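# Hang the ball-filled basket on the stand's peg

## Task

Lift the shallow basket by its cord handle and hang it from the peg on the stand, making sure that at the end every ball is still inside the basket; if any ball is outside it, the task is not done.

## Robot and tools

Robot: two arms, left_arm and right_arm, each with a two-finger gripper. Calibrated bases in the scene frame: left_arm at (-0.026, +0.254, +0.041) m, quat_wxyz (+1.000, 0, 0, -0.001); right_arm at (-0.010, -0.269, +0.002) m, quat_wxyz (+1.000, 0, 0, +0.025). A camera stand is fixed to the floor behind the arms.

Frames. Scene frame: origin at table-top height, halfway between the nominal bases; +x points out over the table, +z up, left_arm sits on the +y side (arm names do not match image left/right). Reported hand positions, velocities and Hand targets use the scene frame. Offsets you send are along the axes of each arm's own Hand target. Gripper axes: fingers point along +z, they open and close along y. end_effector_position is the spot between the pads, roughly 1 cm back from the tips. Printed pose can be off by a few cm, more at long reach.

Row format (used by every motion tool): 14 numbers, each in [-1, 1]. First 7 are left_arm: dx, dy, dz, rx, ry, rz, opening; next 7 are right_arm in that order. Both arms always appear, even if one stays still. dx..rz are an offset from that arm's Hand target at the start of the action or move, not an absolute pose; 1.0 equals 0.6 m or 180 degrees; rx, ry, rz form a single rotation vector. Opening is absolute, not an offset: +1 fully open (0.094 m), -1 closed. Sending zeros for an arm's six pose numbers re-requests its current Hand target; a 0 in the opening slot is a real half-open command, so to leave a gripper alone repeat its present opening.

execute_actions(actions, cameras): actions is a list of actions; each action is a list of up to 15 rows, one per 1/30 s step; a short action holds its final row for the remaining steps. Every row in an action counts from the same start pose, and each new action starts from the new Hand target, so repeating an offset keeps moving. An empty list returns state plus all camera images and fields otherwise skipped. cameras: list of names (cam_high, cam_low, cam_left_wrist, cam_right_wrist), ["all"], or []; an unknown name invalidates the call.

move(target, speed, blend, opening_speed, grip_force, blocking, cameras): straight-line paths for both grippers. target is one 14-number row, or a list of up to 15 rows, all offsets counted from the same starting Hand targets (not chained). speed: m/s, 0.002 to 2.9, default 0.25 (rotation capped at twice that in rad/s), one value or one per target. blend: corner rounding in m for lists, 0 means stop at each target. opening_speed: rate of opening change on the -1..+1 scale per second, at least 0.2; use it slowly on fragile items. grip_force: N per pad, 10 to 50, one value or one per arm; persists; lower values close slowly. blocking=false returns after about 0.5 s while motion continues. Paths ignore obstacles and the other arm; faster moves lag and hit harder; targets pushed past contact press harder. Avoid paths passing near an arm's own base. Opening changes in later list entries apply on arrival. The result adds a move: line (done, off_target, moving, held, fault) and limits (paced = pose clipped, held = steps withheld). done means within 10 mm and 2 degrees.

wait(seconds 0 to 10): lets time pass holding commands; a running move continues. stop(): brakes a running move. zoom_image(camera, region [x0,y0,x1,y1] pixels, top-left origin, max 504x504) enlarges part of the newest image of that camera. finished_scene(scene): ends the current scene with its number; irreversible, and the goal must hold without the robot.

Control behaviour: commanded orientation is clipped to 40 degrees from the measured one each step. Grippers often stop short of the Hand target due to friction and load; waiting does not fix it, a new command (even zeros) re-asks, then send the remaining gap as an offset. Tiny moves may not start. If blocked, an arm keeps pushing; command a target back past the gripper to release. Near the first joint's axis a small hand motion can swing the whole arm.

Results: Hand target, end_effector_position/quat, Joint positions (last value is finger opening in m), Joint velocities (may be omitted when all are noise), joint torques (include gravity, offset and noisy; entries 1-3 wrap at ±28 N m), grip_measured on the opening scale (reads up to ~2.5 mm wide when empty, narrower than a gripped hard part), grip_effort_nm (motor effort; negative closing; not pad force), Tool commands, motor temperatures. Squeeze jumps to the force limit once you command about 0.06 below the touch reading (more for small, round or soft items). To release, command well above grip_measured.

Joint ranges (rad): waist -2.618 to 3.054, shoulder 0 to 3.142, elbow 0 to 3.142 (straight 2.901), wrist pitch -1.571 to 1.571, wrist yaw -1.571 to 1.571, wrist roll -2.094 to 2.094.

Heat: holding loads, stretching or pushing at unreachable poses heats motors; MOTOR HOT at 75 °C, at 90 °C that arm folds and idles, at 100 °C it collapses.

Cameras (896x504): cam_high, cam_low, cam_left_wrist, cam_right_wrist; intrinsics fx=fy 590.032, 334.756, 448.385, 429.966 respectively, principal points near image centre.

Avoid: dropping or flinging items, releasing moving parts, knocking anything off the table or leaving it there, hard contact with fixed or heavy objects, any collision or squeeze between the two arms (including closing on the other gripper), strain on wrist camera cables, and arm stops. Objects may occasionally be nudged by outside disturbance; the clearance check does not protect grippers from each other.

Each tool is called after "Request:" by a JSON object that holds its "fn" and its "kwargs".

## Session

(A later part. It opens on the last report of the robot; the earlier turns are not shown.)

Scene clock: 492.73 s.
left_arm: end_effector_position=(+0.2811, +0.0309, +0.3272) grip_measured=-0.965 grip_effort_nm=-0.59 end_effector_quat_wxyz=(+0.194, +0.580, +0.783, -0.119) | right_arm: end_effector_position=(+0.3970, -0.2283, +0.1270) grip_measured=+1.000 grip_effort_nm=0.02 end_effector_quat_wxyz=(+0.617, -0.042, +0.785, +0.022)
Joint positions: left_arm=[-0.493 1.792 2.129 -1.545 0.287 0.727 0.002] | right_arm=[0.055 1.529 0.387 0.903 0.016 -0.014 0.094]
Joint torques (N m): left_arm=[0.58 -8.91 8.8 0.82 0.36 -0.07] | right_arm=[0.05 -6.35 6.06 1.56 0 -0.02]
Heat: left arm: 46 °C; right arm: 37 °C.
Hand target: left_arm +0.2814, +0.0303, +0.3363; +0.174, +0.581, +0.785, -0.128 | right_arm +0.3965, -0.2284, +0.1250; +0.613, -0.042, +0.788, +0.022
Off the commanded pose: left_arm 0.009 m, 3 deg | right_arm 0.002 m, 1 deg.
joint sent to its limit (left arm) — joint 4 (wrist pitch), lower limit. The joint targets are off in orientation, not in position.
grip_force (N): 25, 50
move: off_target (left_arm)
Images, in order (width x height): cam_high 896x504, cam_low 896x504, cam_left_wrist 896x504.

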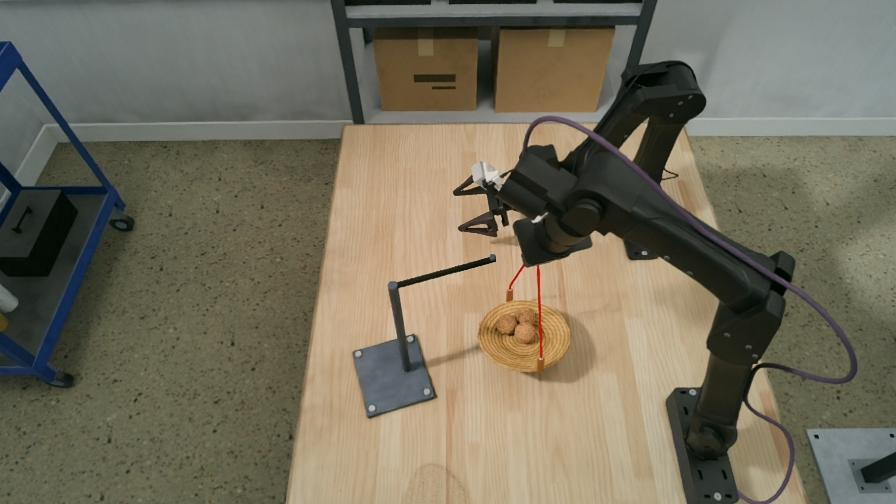

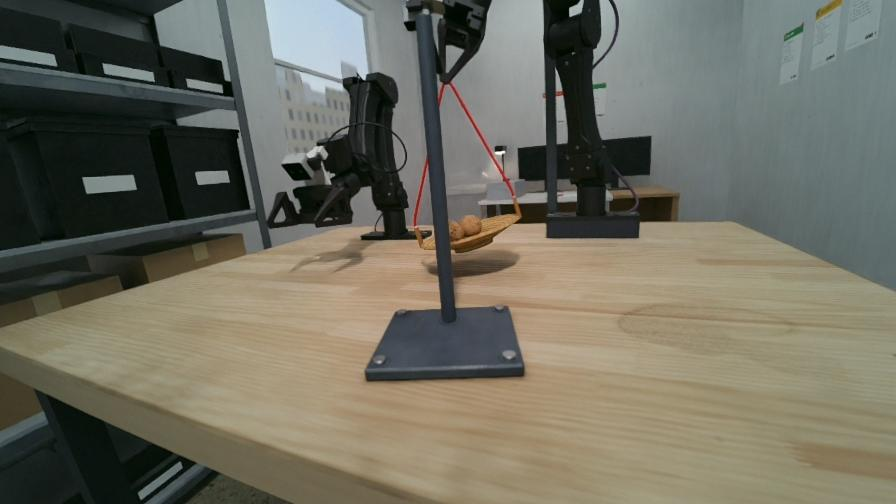

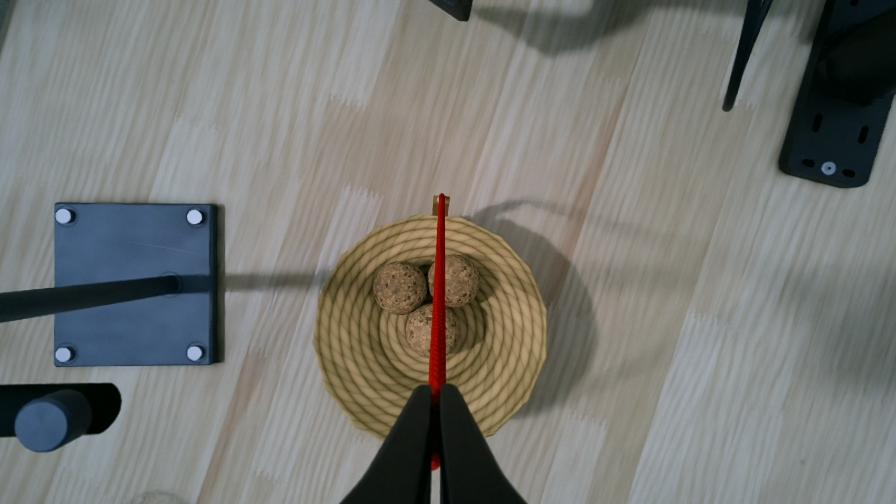

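Request:
{"fn": "wait", "kwargs": {"seconds": 1, "cameras": ["cam_low","cam_left_wrist","cam_right_wrist"]}}

Request:
{"fn": "zoom_image", "kwargs": {"camera": "cam_low", "region": [380, 90, 560, 290]}}

Request:
{"fn": "zoom_image", "kwargs": {"camera": "cam_left_wrist", "region": [0, 180, 300, 480]}}

Scene clock: 519.33 s.
left_arm: end_effector_position=(+0.2811, +0.0309, +0.3272) grip_measured=-0.965 grip_effort_nm=-0.59 end_effector_quat_wxyz=(+0.194, +0.580, +0.783, -0.119) | right_arm: end_effector_position=(+0.3970, -0.2283, +0.1270) grip_measured=+1.000 grip_effort_nm=0.02 end_effector_quat_wxyz=(+0.617, -0.042, +0.785, +0.022)
Joint positions: left_arm=[-0.493 1.792 2.129 -1.545 0.287 0.727 0.002] | right_arm=[0.055 1.529 0.387 0.903 0.016 -0.014 0.094]
Joint torques (N m): left_arm=[0.57 -8.91 8.8 0.82 0.35 -0.07] | right_arm=[0.05 -6.32 6.06 1.56 0.01 -0.01]
Heat: left arm: 46 °C; right arm: 37 °C.
Hand target: left_arm +0.2815, +0.0303, +0.3363; +0.174, +0.581, +0.784, -0.128 | right_arm +0.3965, -0.2284, +0.1250; +0.613, -0.042, +0.788, +0.022
Tool commands: left_gripper/opening=-1.0 right_gripper/opening=+1.0
Off the commanded pose: left_arm 0.009 m, 3 deg | right_arm 0.002 m, 1 deg.
grip_force (N): 25, 50
wait: 1.00 s; at rest from the start
Images, in order (width x height): cam_low 896x504, cam_left_wrist 896x504, cam_right_wrist 896x504.

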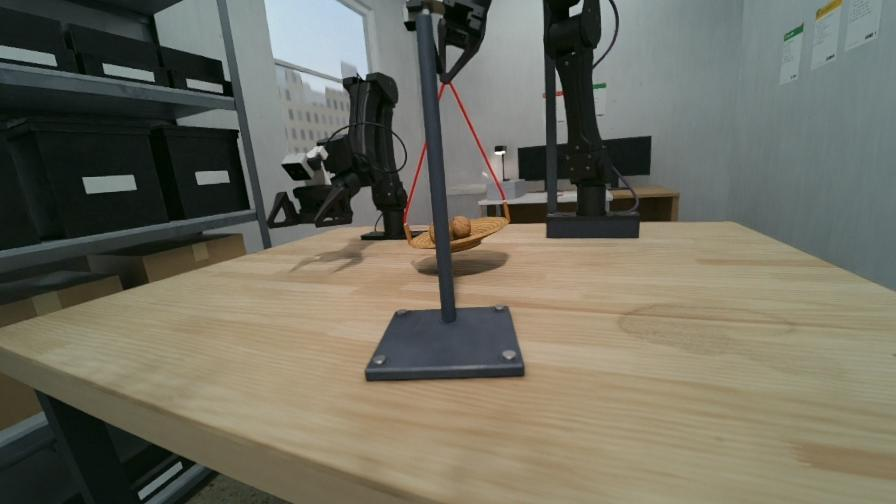

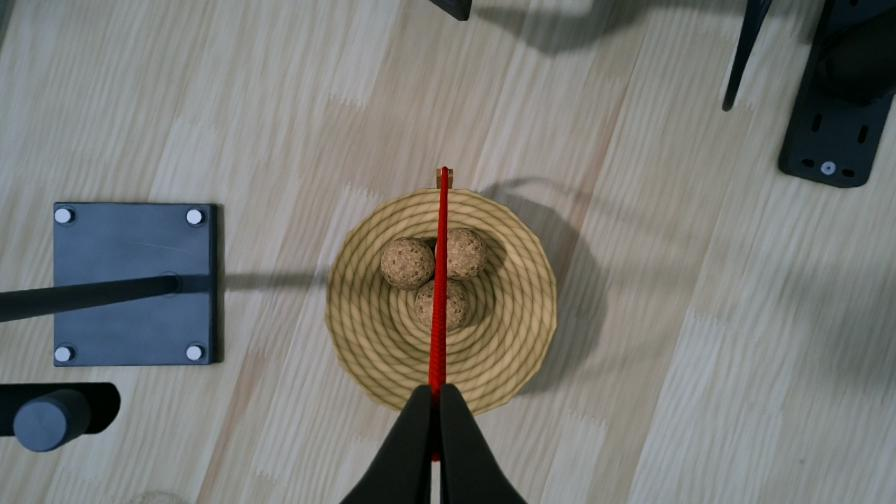

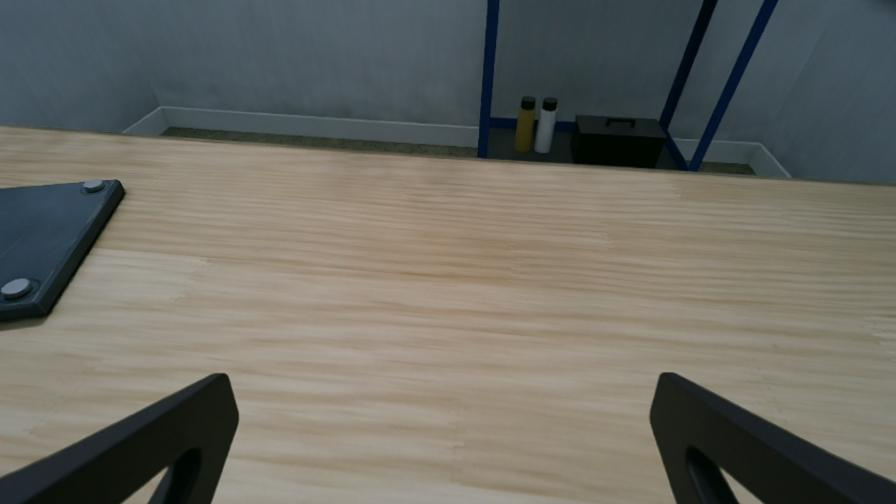

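Scaled by 2.520 from the camera's 896x504 image, which has a finer 1280x720 frame.

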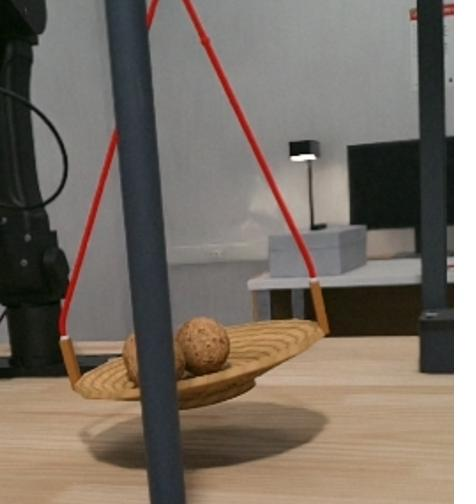

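Scaled by 1.680 from the camera's 896x504 image, which has a finer 1280x720 frame.

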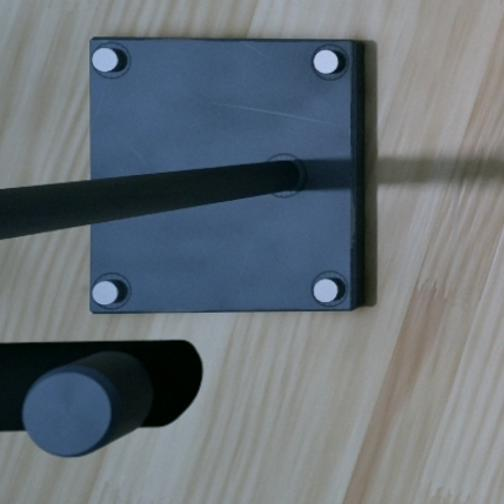

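Request:
{"fn": "move", "kwargs": {"target": [0,0,0,0,0,0,-1,-0.272,-0.0643,-0.379,-0.3066,-0.1526,0.0069,1], "speed": 0.25, "cameras": ["cam_low","cam_left_wrist","cam_right_wrist"]}}

Scene clock: 564.43 s.
left_arm: end_effector_position=(+0.2811, +0.0309, +0.3272) grip_measured=-0.965 grip_effort_nm=-0.59 end_effector_quat_wxyz=(+0.194, +0.580, +0.783, -0.119) | right_arm: end_effector_position=(+0.2227, -0.2791, +0.3345) grip_measured=+1.000 grip_effort_nm=0.02 end_effector_quat_wxyz=(+0.665, -0.190, +0.678, +0.246)
Joint positions: left_arm=[-0.493 1.792 2.129 -1.545 0.287 0.727 0.002] | right_arm=[-0.985 0.819 0.477 1.045 -1.56 0.783 0.094]
Joint torques (N m): left_arm=[0.58 -8.92 8.79 0.82 0.36 -0.07] | right_arm=[-0.5 -0.39 8.53 0.78 0.28 0]
Heat: left arm: 46 °C; right arm: 37 °C.
Hand target: left_arm +0.2815, +0.0303, +0.3363; +0.174, +0.581, +0.784, -0.128 | right_arm +0.2205, -0.2798, +0.3400; +0.687, -0.304, +0.527, +0.396
Off the commanded pose: left_arm 0.009 m, 3 deg | right_arm 0.006 m, 28 deg.
joint sent to its limit (left arm) — joint 4 (wrist pitch), lower limit. The joint targets are off in orientation, not in position.
joint sent to its limit (right arm) — joint 5 (wrist yaw), lower limit. The joint targets are off in orientation, not in position.
grip_force (N): 25, 50
move: off_target (left_arm, right_arm)
Images, in order (width x height): cam_low 896x504, cam_left_wrist 896x504, cam_right_wrist 896x504.

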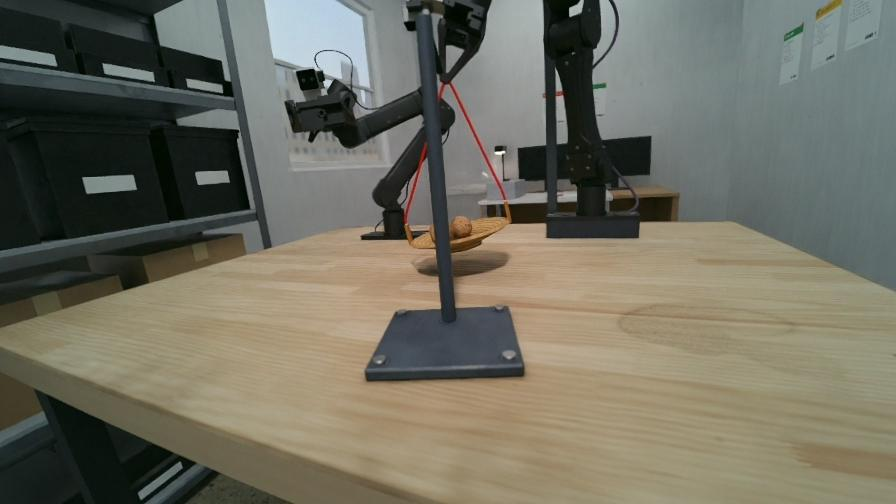

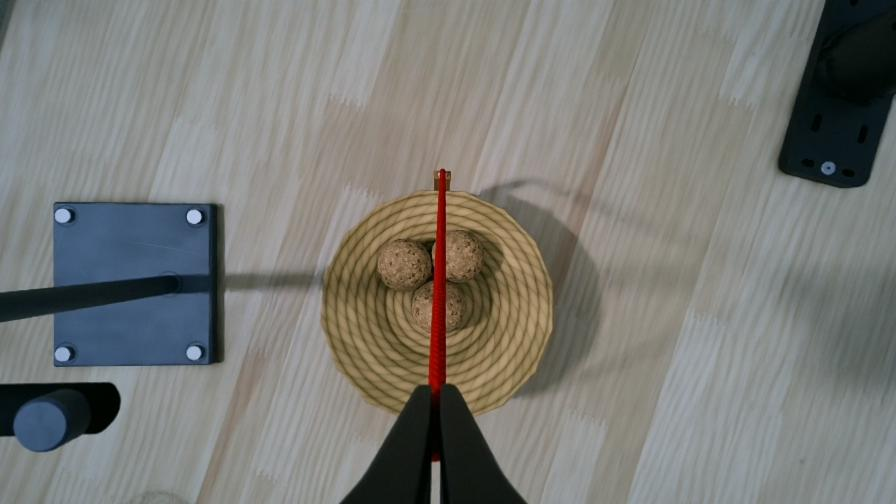

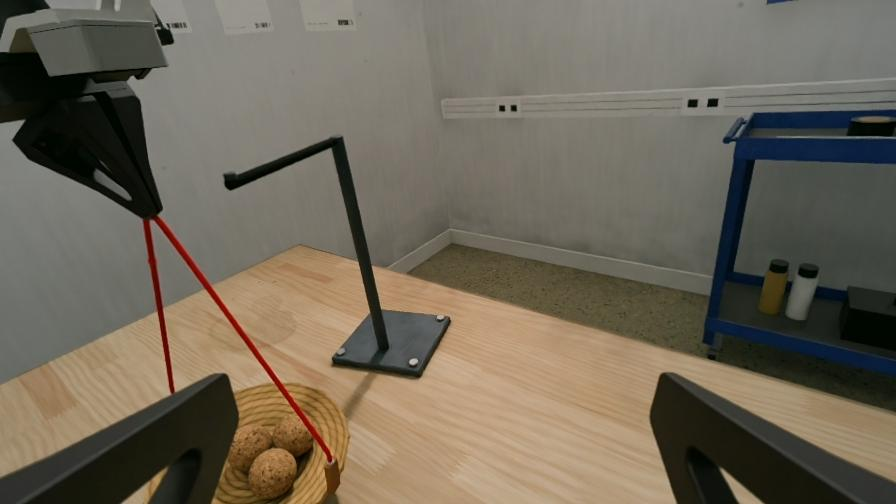

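Request:
{"fn": "move", "kwargs": {"target": [-0.0145,0.0007,-0.0827,0,-0.0833,0,-1,0,0,0,0,0,0,1], "speed": 0.06, "cameras": ["all"]}}

Scene clock: 595.33 s.
left_arm: end_effector_position=(+0.2872, +0.0423, +0.3609) grip_measured=-0.965 grip_effort_nm=-0.59 end_effector_quat_wxyz=(+0.249, +0.553, +0.770, -0.197) | right_arm: end_effector_position=(+0.2219, -0.2780, +0.3361) grip_measured=+1.000 grip_effort_nm=0.02 end_effector_quat_wxyz=(+0.666, -0.193, +0.678, +0.244)
Joint positions: left_arm=[-0.362 1.766 2.165 -1.545 0.503 0.771 0.002] | right_arm=[-0.985 0.819 0.477 1.073 -1.56 0.806 0.094]
Joint torques (N m): left_arm=[0.49 -12.29 8.59 0.92 0.61 0.09] | right_arm=[-0.51 0.14 8.31 0.79 0.3 0.03]
Heat: left arm: 46 °C; right arm: 35 °C.
Hand target: left_arm +0.2780, +0.0428, +0.3849; +0.274, +0.560, +0.755, -0.203 | right_arm +0.2205, -0.2798, +0.3400; +0.687, -0.304, +0.527, +0.396
Off the commanded pose: left_arm 0.026 m, 4 deg | right_arm 0.005 m, 28 deg.
joint sent to its limit (left arm) — joint 4 (wrist pitch), lower limit. The joint targets still meet the commanded pose.
joint sent to its limit (right arm) — joint 5 (wrist yaw), lower limit. The joint targets are off in orientation, not in position.
grip_force (N): 25, 50
move: off_target (left_arm, right_arm)

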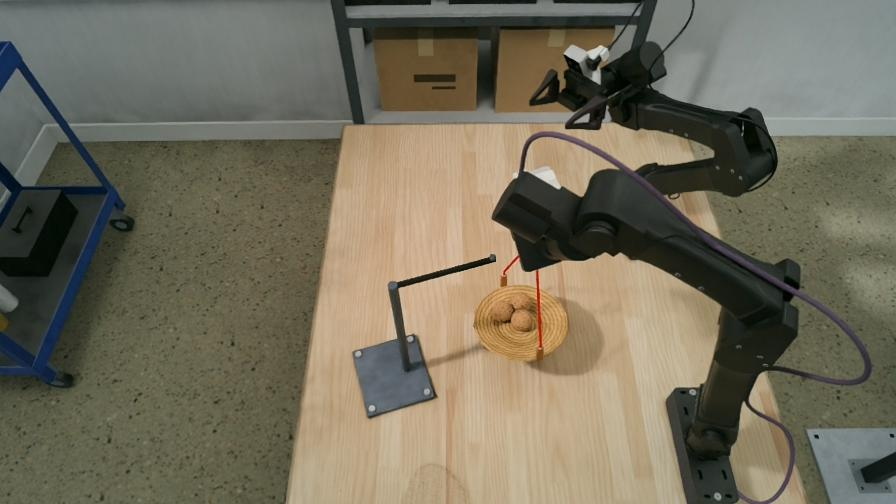

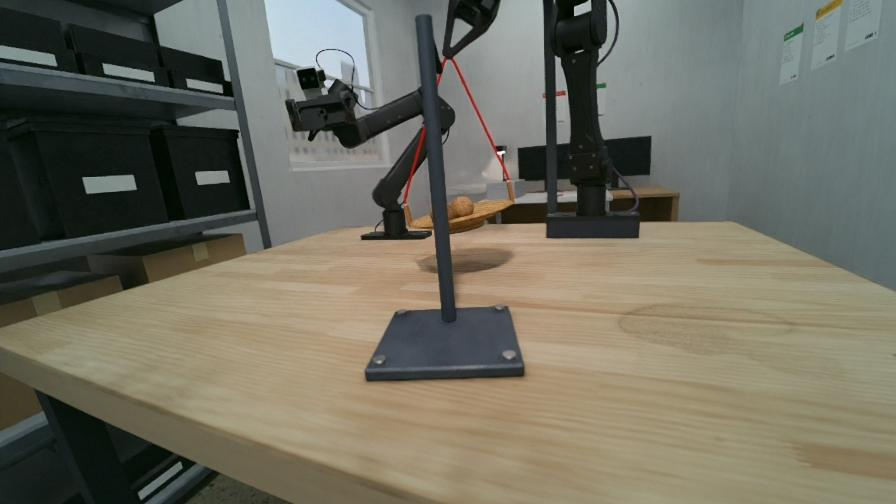

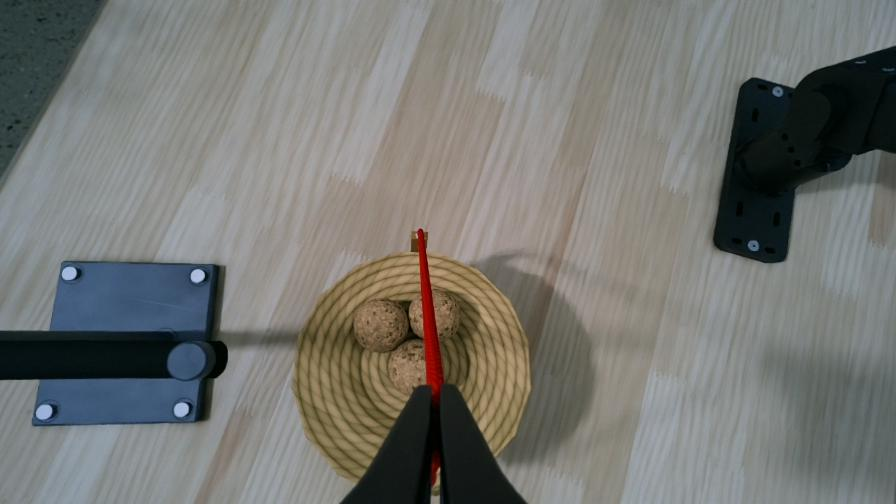

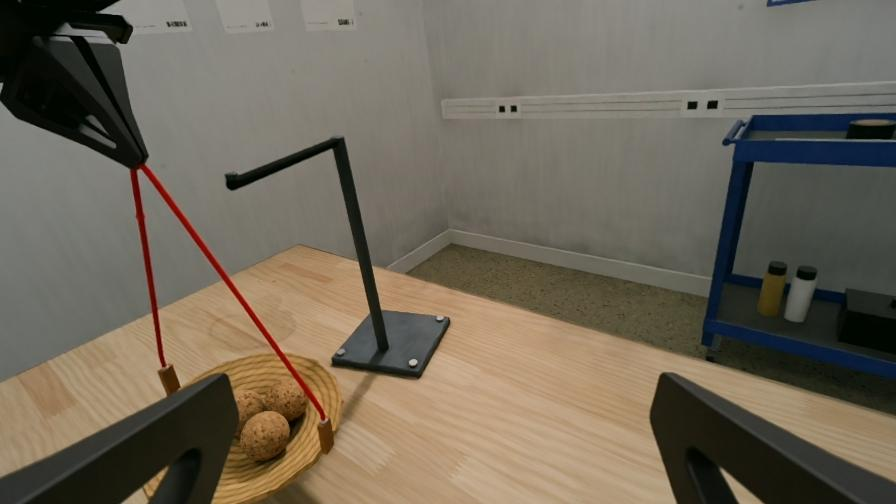

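Request:
{"fn": "move", "kwargs": {"target": [-0.0265,0,-0.0106,0,0,0,-1,0,0,0,0,0,0,1], "speed": 0.06, "cameras": ["cam_low","cam_left_wrist","cam_right_wrist"]}}

Scene clock: 621.50 s.
left_arm: end_effector_position=(+0.2886, +0.0387, +0.3838) grip_measured=-0.965 grip_effort_nm=-0.59 end_effector_quat_wxyz=(+0.280, +0.550, +0.763, -0.192) | right_arm: end_effector_position=(+0.2217, -0.2777, +0.3365) grip_measured=+1.000 grip_effort_nm=0.02 end_effector_quat_wxyz=(+0.667, -0.193, +0.678, +0.244)
Joint positions: left_arm=[-0.37 1.766 2.242 -1.546 0.503 0.745 0.002] | right_arm=[-0.985 0.819 0.477 1.081 -1.56 0.811 0.094]
Joint torques (N m): left_arm=[-0.49 -10.09 8.24 1.08 0.52 -0.05] | right_arm=[-0.55 0.38 8.18 0.75 0.31 0.04]
Motor temperatures (°C): left_arm=[24 36 47 32 27 26 28] | right_arm=[25 28 35 33 24 24 25]
Heat: left arm: 47 °C; right arm: 35 °C.
Hand target: left_arm +0.2805, +0.0351, +0.4000; +0.275, +0.560, +0.755, -0.203 | right_arm +0.2205, -0.2798, +0.3400; +0.687, -0.305, +0.527, +0.396
Off the commanded pose: left_arm 0.018 m, 2 deg | right_arm 0.004 m, 28 deg.
joint sent to its limit (left arm) — joint 4 (wrist pitch), lower limit. The joint targets are off in orientation, not in position.
joint sent to its limit (right arm) — joint 5 (wrist yaw), lower limit. The joint targets are off in orientation, not in position.
grip_force (N): 25, 50
move: off_target (left_arm, right_arm)
Images, in order (width x height): cam_low 896x504, cam_left_wrist 896x504, cam_right_wrist 896x504.

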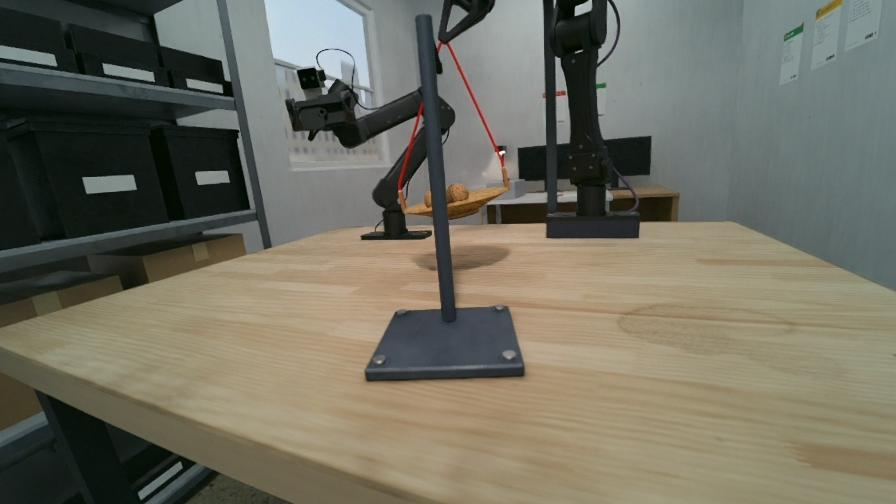

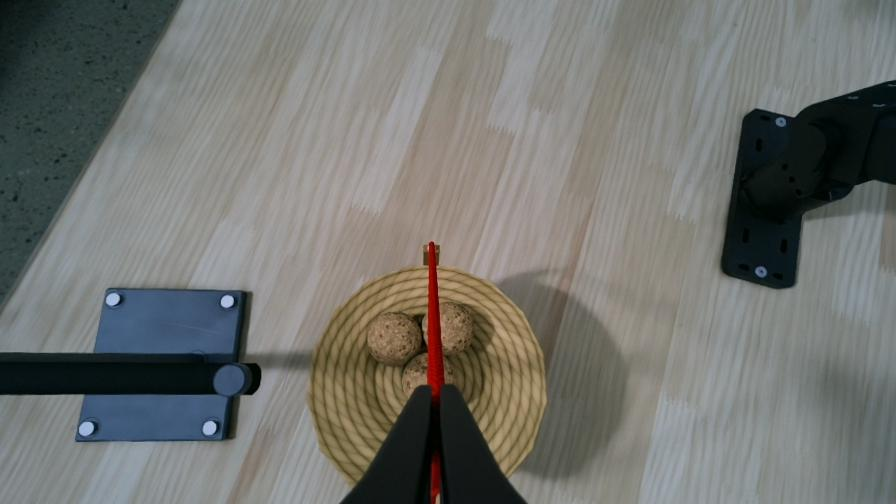

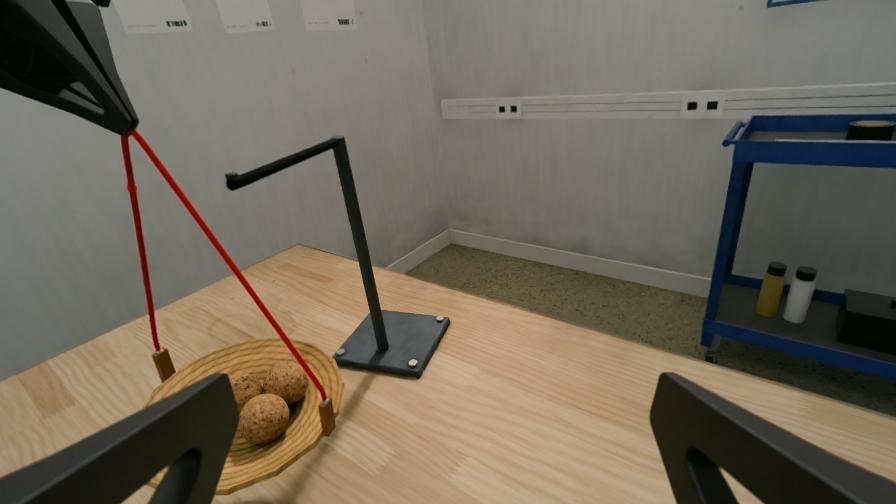

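Request:
{"fn": "move", "kwargs": {"target": [0.0028,0.1832,-0.0023,0,0,0,-1,0,0,0,0,0,0,1], "speed": 0.07, "cameras": ["all"]}}

Scene clock: 633.90 s.
left_arm: end_effector_position=(+0.3825, +0.0729, +0.3977) grip_measured=-0.965 grip_effort_nm=-0.59 end_effector_quat_wxyz=(+0.355, +0.522, +0.755, -0.176) | right_arm: end_effector_position=(+0.2218, -0.2779, +0.3368) grip_measured=+1.000 grip_effort_nm=0.02 end_effector_quat_wxyz=(+0.667, -0.193, +0.677, +0.243)
Joint positions: left_arm=[-0.19 2.038 2.617 -1.551 0.591 0.83 0.002] | right_arm=[-0.985 0.824 0.477 1.099 -1.56 0.824 0.094]
Joint torques (N m): left_arm=[0.38 -8.85 7.91 1.27 0.59 0.09] | right_arm=[-0.53 0.27 8.05 0.74 0.31 0.03]
Heat: left arm: 47 °C; right arm: 35 °C.
Hand target: left_arm +0.3849, +0.0692, +0.4000; +0.274, +0.560, +0.755, -0.203 | right_arm +0.2205, -0.2798, +0.3400; +0.687, -0.305, +0.527, +0.396
Off the commanded pose: left_arm 0.005 m, 11 deg | right_arm 0.004 m, 28 deg.
joint sent to its limit (left arm) — joint 4 (wrist pitch), lower limit. The joint targets are off in orientation, not in position.
joint sent to its limit (right arm) — joint 5 (wrist yaw), lower limit. The joint targets are off in orientation, not in position.
grip_force (N): 25, 50
move: off_target (left_arm, right_arm)

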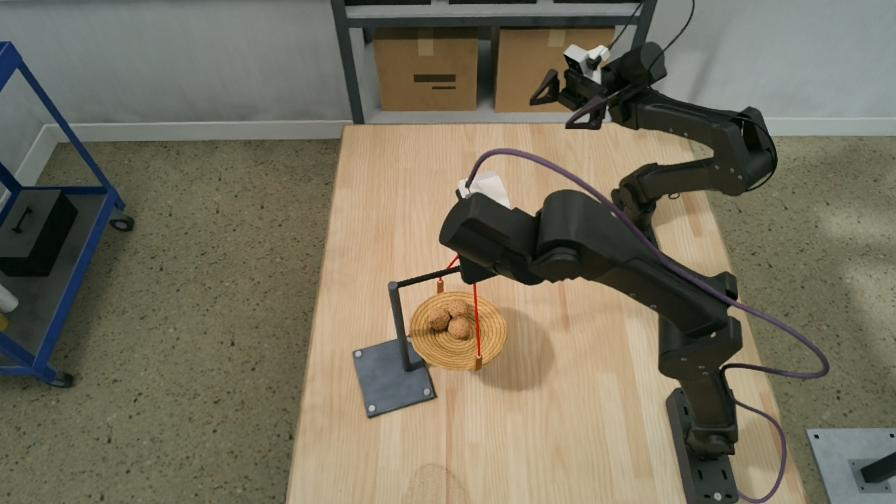

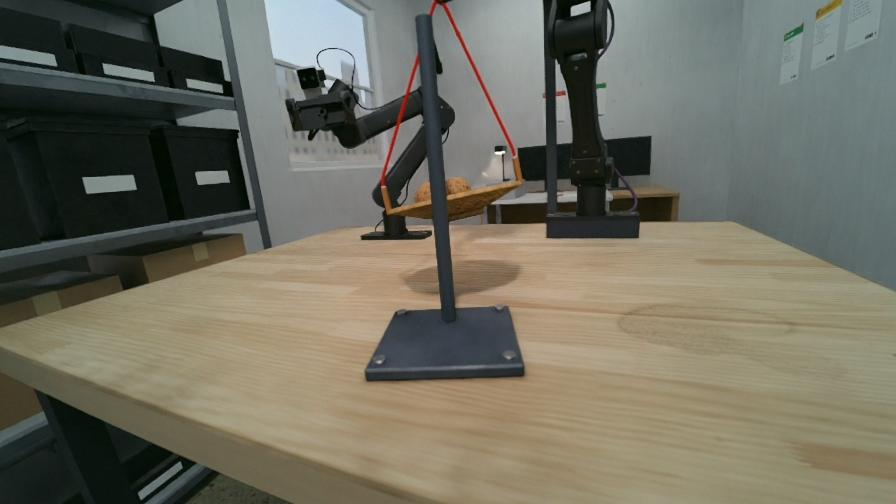

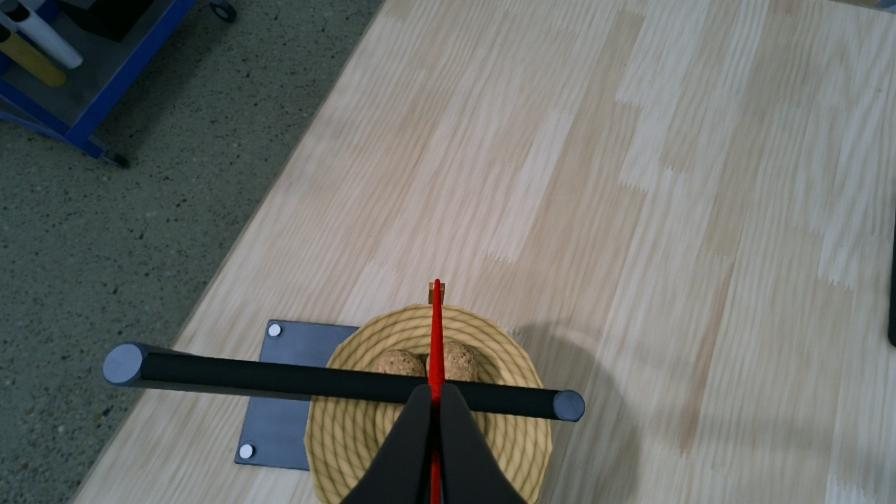

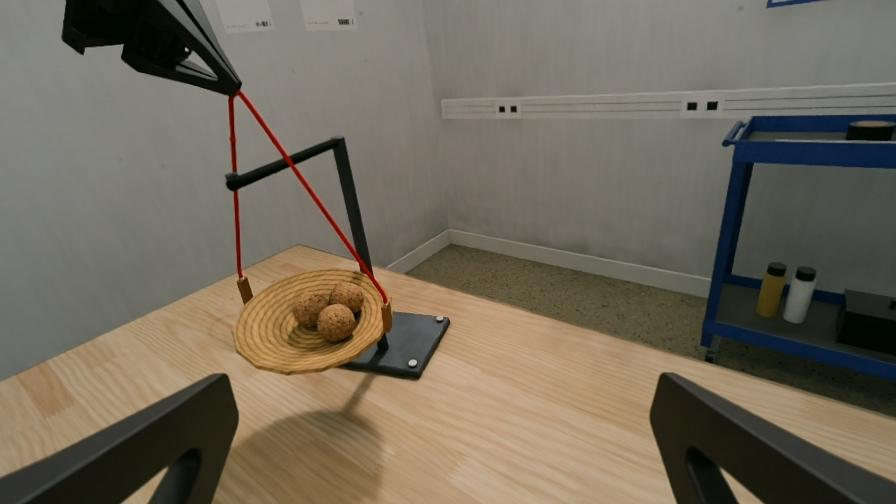

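Request:
{"fn": "move", "kwargs": {"target": [0.038,0,0.066,0,-0.061,0,-1,0,0,0,0,0,0,1], "speed": 0.05, "cameras": ["all"]}}

Request:
{"fn": "zoom_image", "kwargs": {"camera": "cam_right_wrist", "region": [180, 80, 400, 240]}}

Scene clock: 656.53 s.
left_arm: end_effector_position=(+0.3918, +0.0638, +0.3376) grip_measured=-0.965 grip_effort_nm=-0.59 end_effector_quat_wxyz=(+0.318, +0.531, +0.744, -0.254) | right_arm: end_effector_position=(+0.2221, -0.2782, +0.3368) grip_measured=+1.000 grip_effort_nm=0.02 end_effector_quat_wxyz=(+0.666, -0.193, +0.678, +0.244)
Joint positions: left_arm=[-0.159 2.029 2.31 -1.41 0.738 0.905 0.002] | right_arm=[-0.985 0.829 0.477 1.111 -1.56 0.833 0.094]
Joint torques (N m): left_arm=[0.35 -15.65 5.12 1.35 0.71 0.1] | right_arm=[-0.51 0.03 7.97 0.71 0.32 0.02]
Heat: left arm: 46 °C; right arm: 35 °C.
Hand target: left_arm +0.3873, +0.0617, +0.3550; +0.345, +0.537, +0.726, -0.256 | right_arm +0.2205, -0.2798, +0.3399; +0.687, -0.304, +0.527, +0.396
Off the commanded pose: left_arm 0.018 m, 4 deg | right_arm 0.004 m, 28 deg.
joint sent to its limit (right arm) — joint 5 (wrist yaw), lower limit. The joint targets are off in orientation, not in position.
grip_force (N): 25, 50
move: off_target (left_arm, right_arm)

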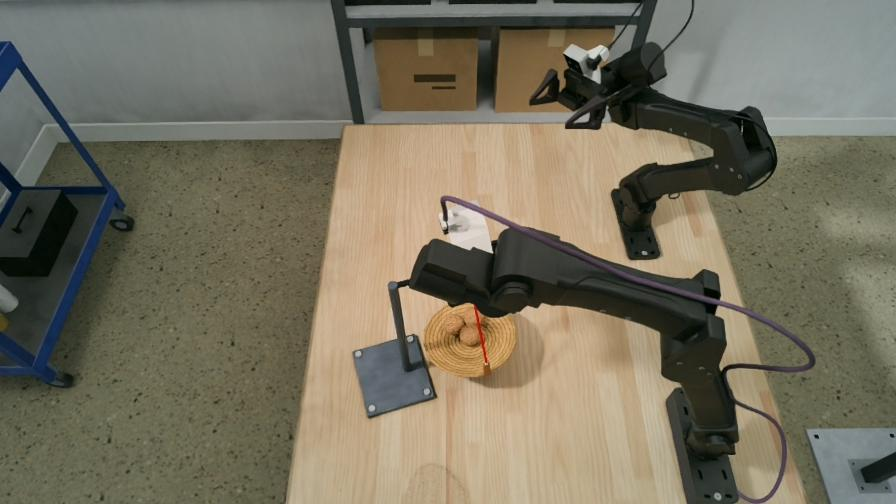

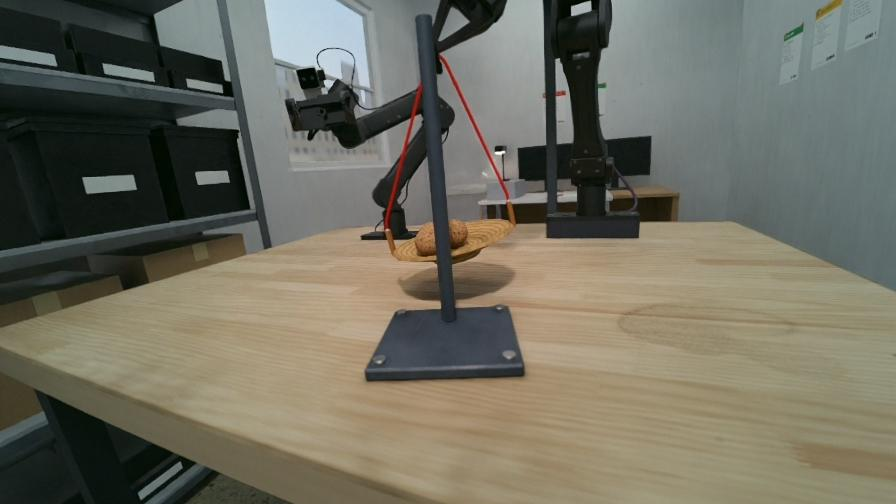

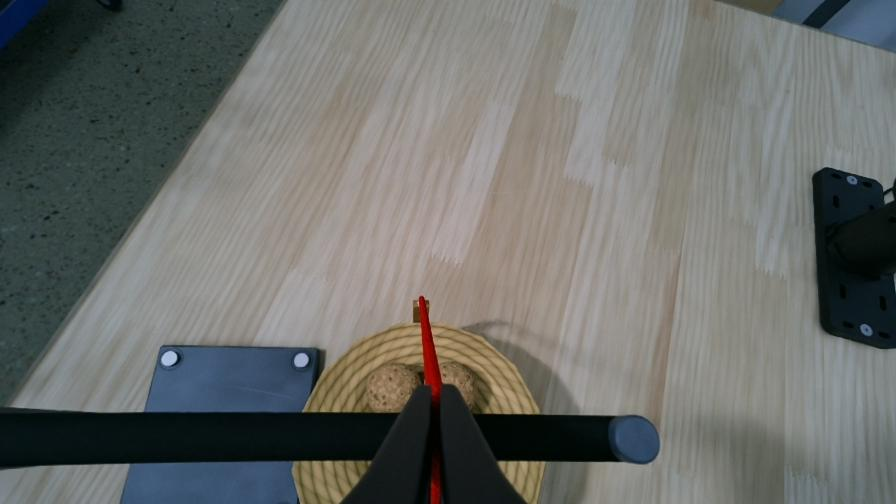

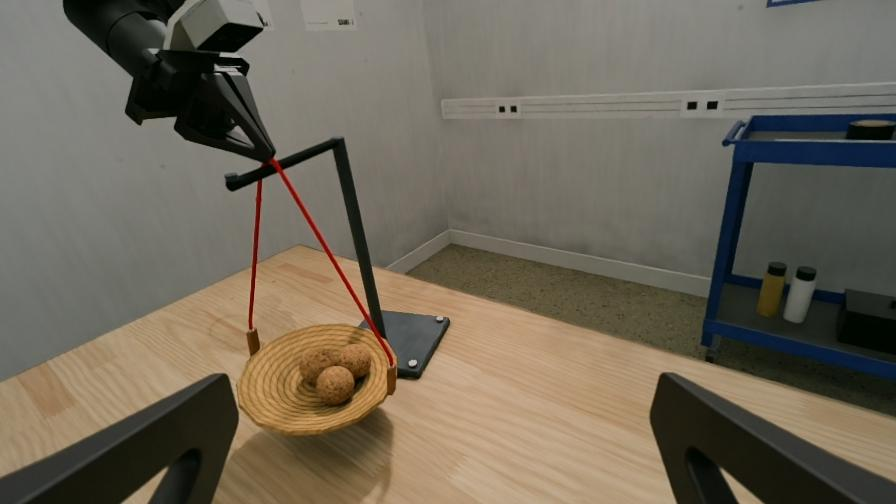

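Scaled by 2.291 from the camera's 896x504 image, which has a finer 1280x720 frame.

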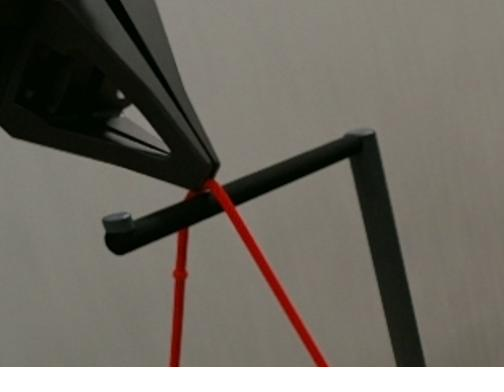

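Request:
{"fn": "move", "kwargs": {"target": [0.013,0,0.0105,0,0,0,-1,0,0,0,0,0,0,1], "speed": 0.03, "cameras": ["cam_low","cam_left_wrist","cam_right_wrist"]}}

Request:
{"fn": "zoom_image", "kwargs": {"camera": "cam_right_wrist", "region": [210, 120, 350, 220]}}

Request:
{"fn": "zoom_image", "kwargs": {"camera": "cam_left_wrist", "region": [300, 260, 600, 500]}}

Scene clock: 681.97 s.
left_arm: end_effector_position=(+0.3915, +0.0634, +0.3369) grip_measured=-0.965 grip_effort_nm=-0.59 end_effector_quat_wxyz=(+0.332, +0.533, +0.736, -0.253) | right_arm: end_effector_position=(+0.2220, -0.2780, +0.3371) grip_measured=+1.000 grip_effort_nm=0.02 end_effector_quat_wxyz=(+0.667, -0.193, +0.677, +0.244)
Joint positions: left_arm=[-0.156 1.986 2.225 -1.339 0.751 0.908 0.002] | right_arm=[-0.985 0.829 0.477 1.116 -1.56 0.836 0.094]
Joint torques (N m): left_arm=[0.09 -14.17 4.78 1.29 0.58 0.07] | right_arm=[-0.53 0.12 7.92 0.74 0.32 0.04]
Heat: left arm: 45 °C; right arm: 35 °C.
Hand target: left_arm +0.3872, +0.0617, +0.3450; +0.345, +0.538, +0.725, -0.256 | right_arm +0.2205, -0.2798, +0.3400; +0.687, -0.304, +0.527, +0.396
Off the commanded pose: left_arm 0.009 m, 2 deg | right_arm 0.004 m, 28 deg.
joint sent to its limit (right arm) — joint 5 (wrist yaw), lower limit. The joint targets are off in orientation, not in position.
grip_force (N): 25, 50
move: off_target (right_arm)
Images, in order (width x height): cam_low 896x504, cam_left_wrist 896x504, cam_right_wrist 896x504.

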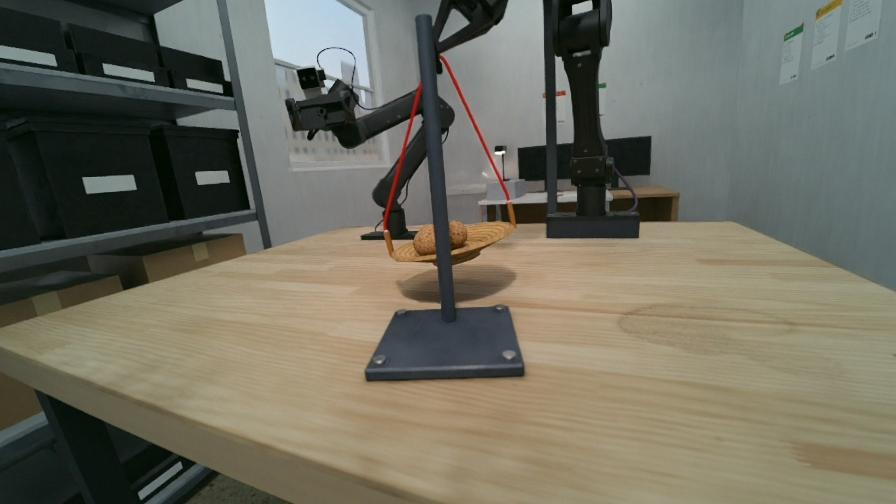

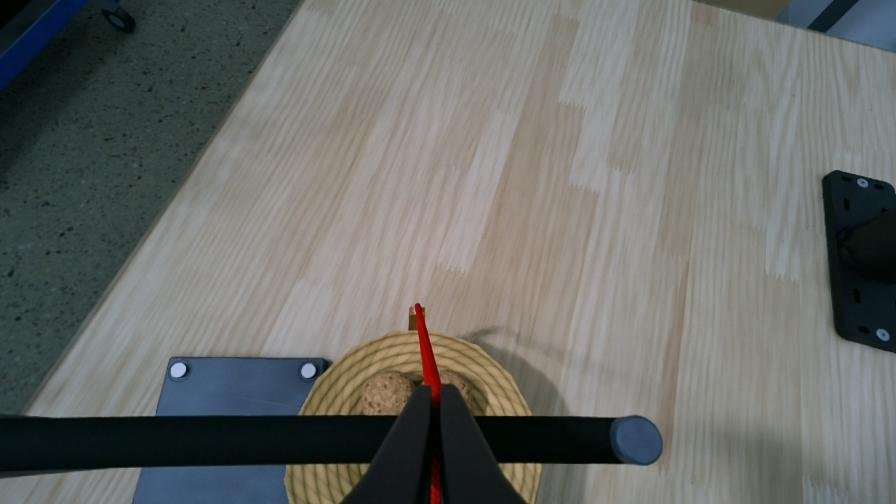

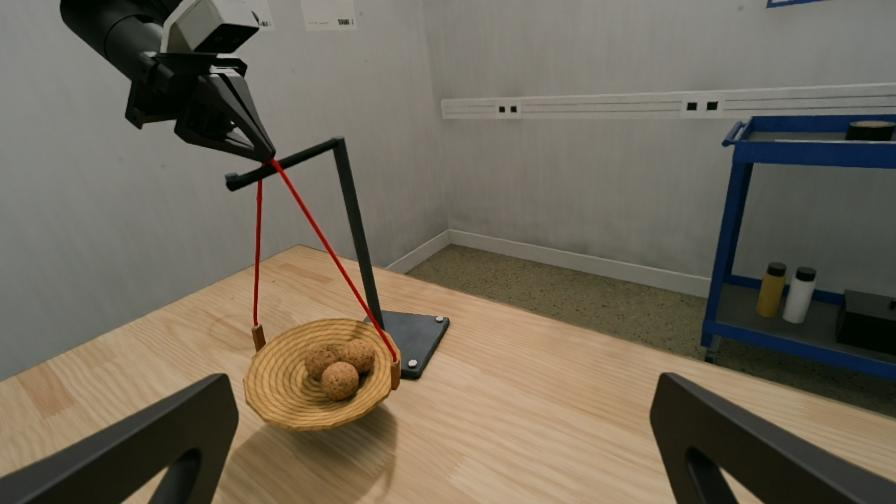

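Scaled by 3.600 from the camera's 896x504 image, which has a finer 1280x720 frame.

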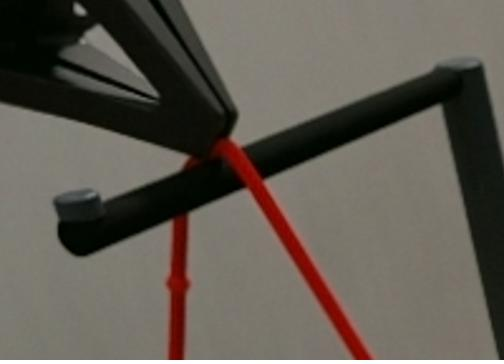

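Scaled by 1.680 from the camera's 896x504 image, which has a finer 1280x720 frame.

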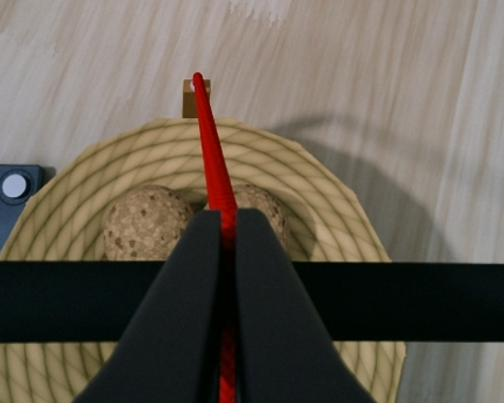

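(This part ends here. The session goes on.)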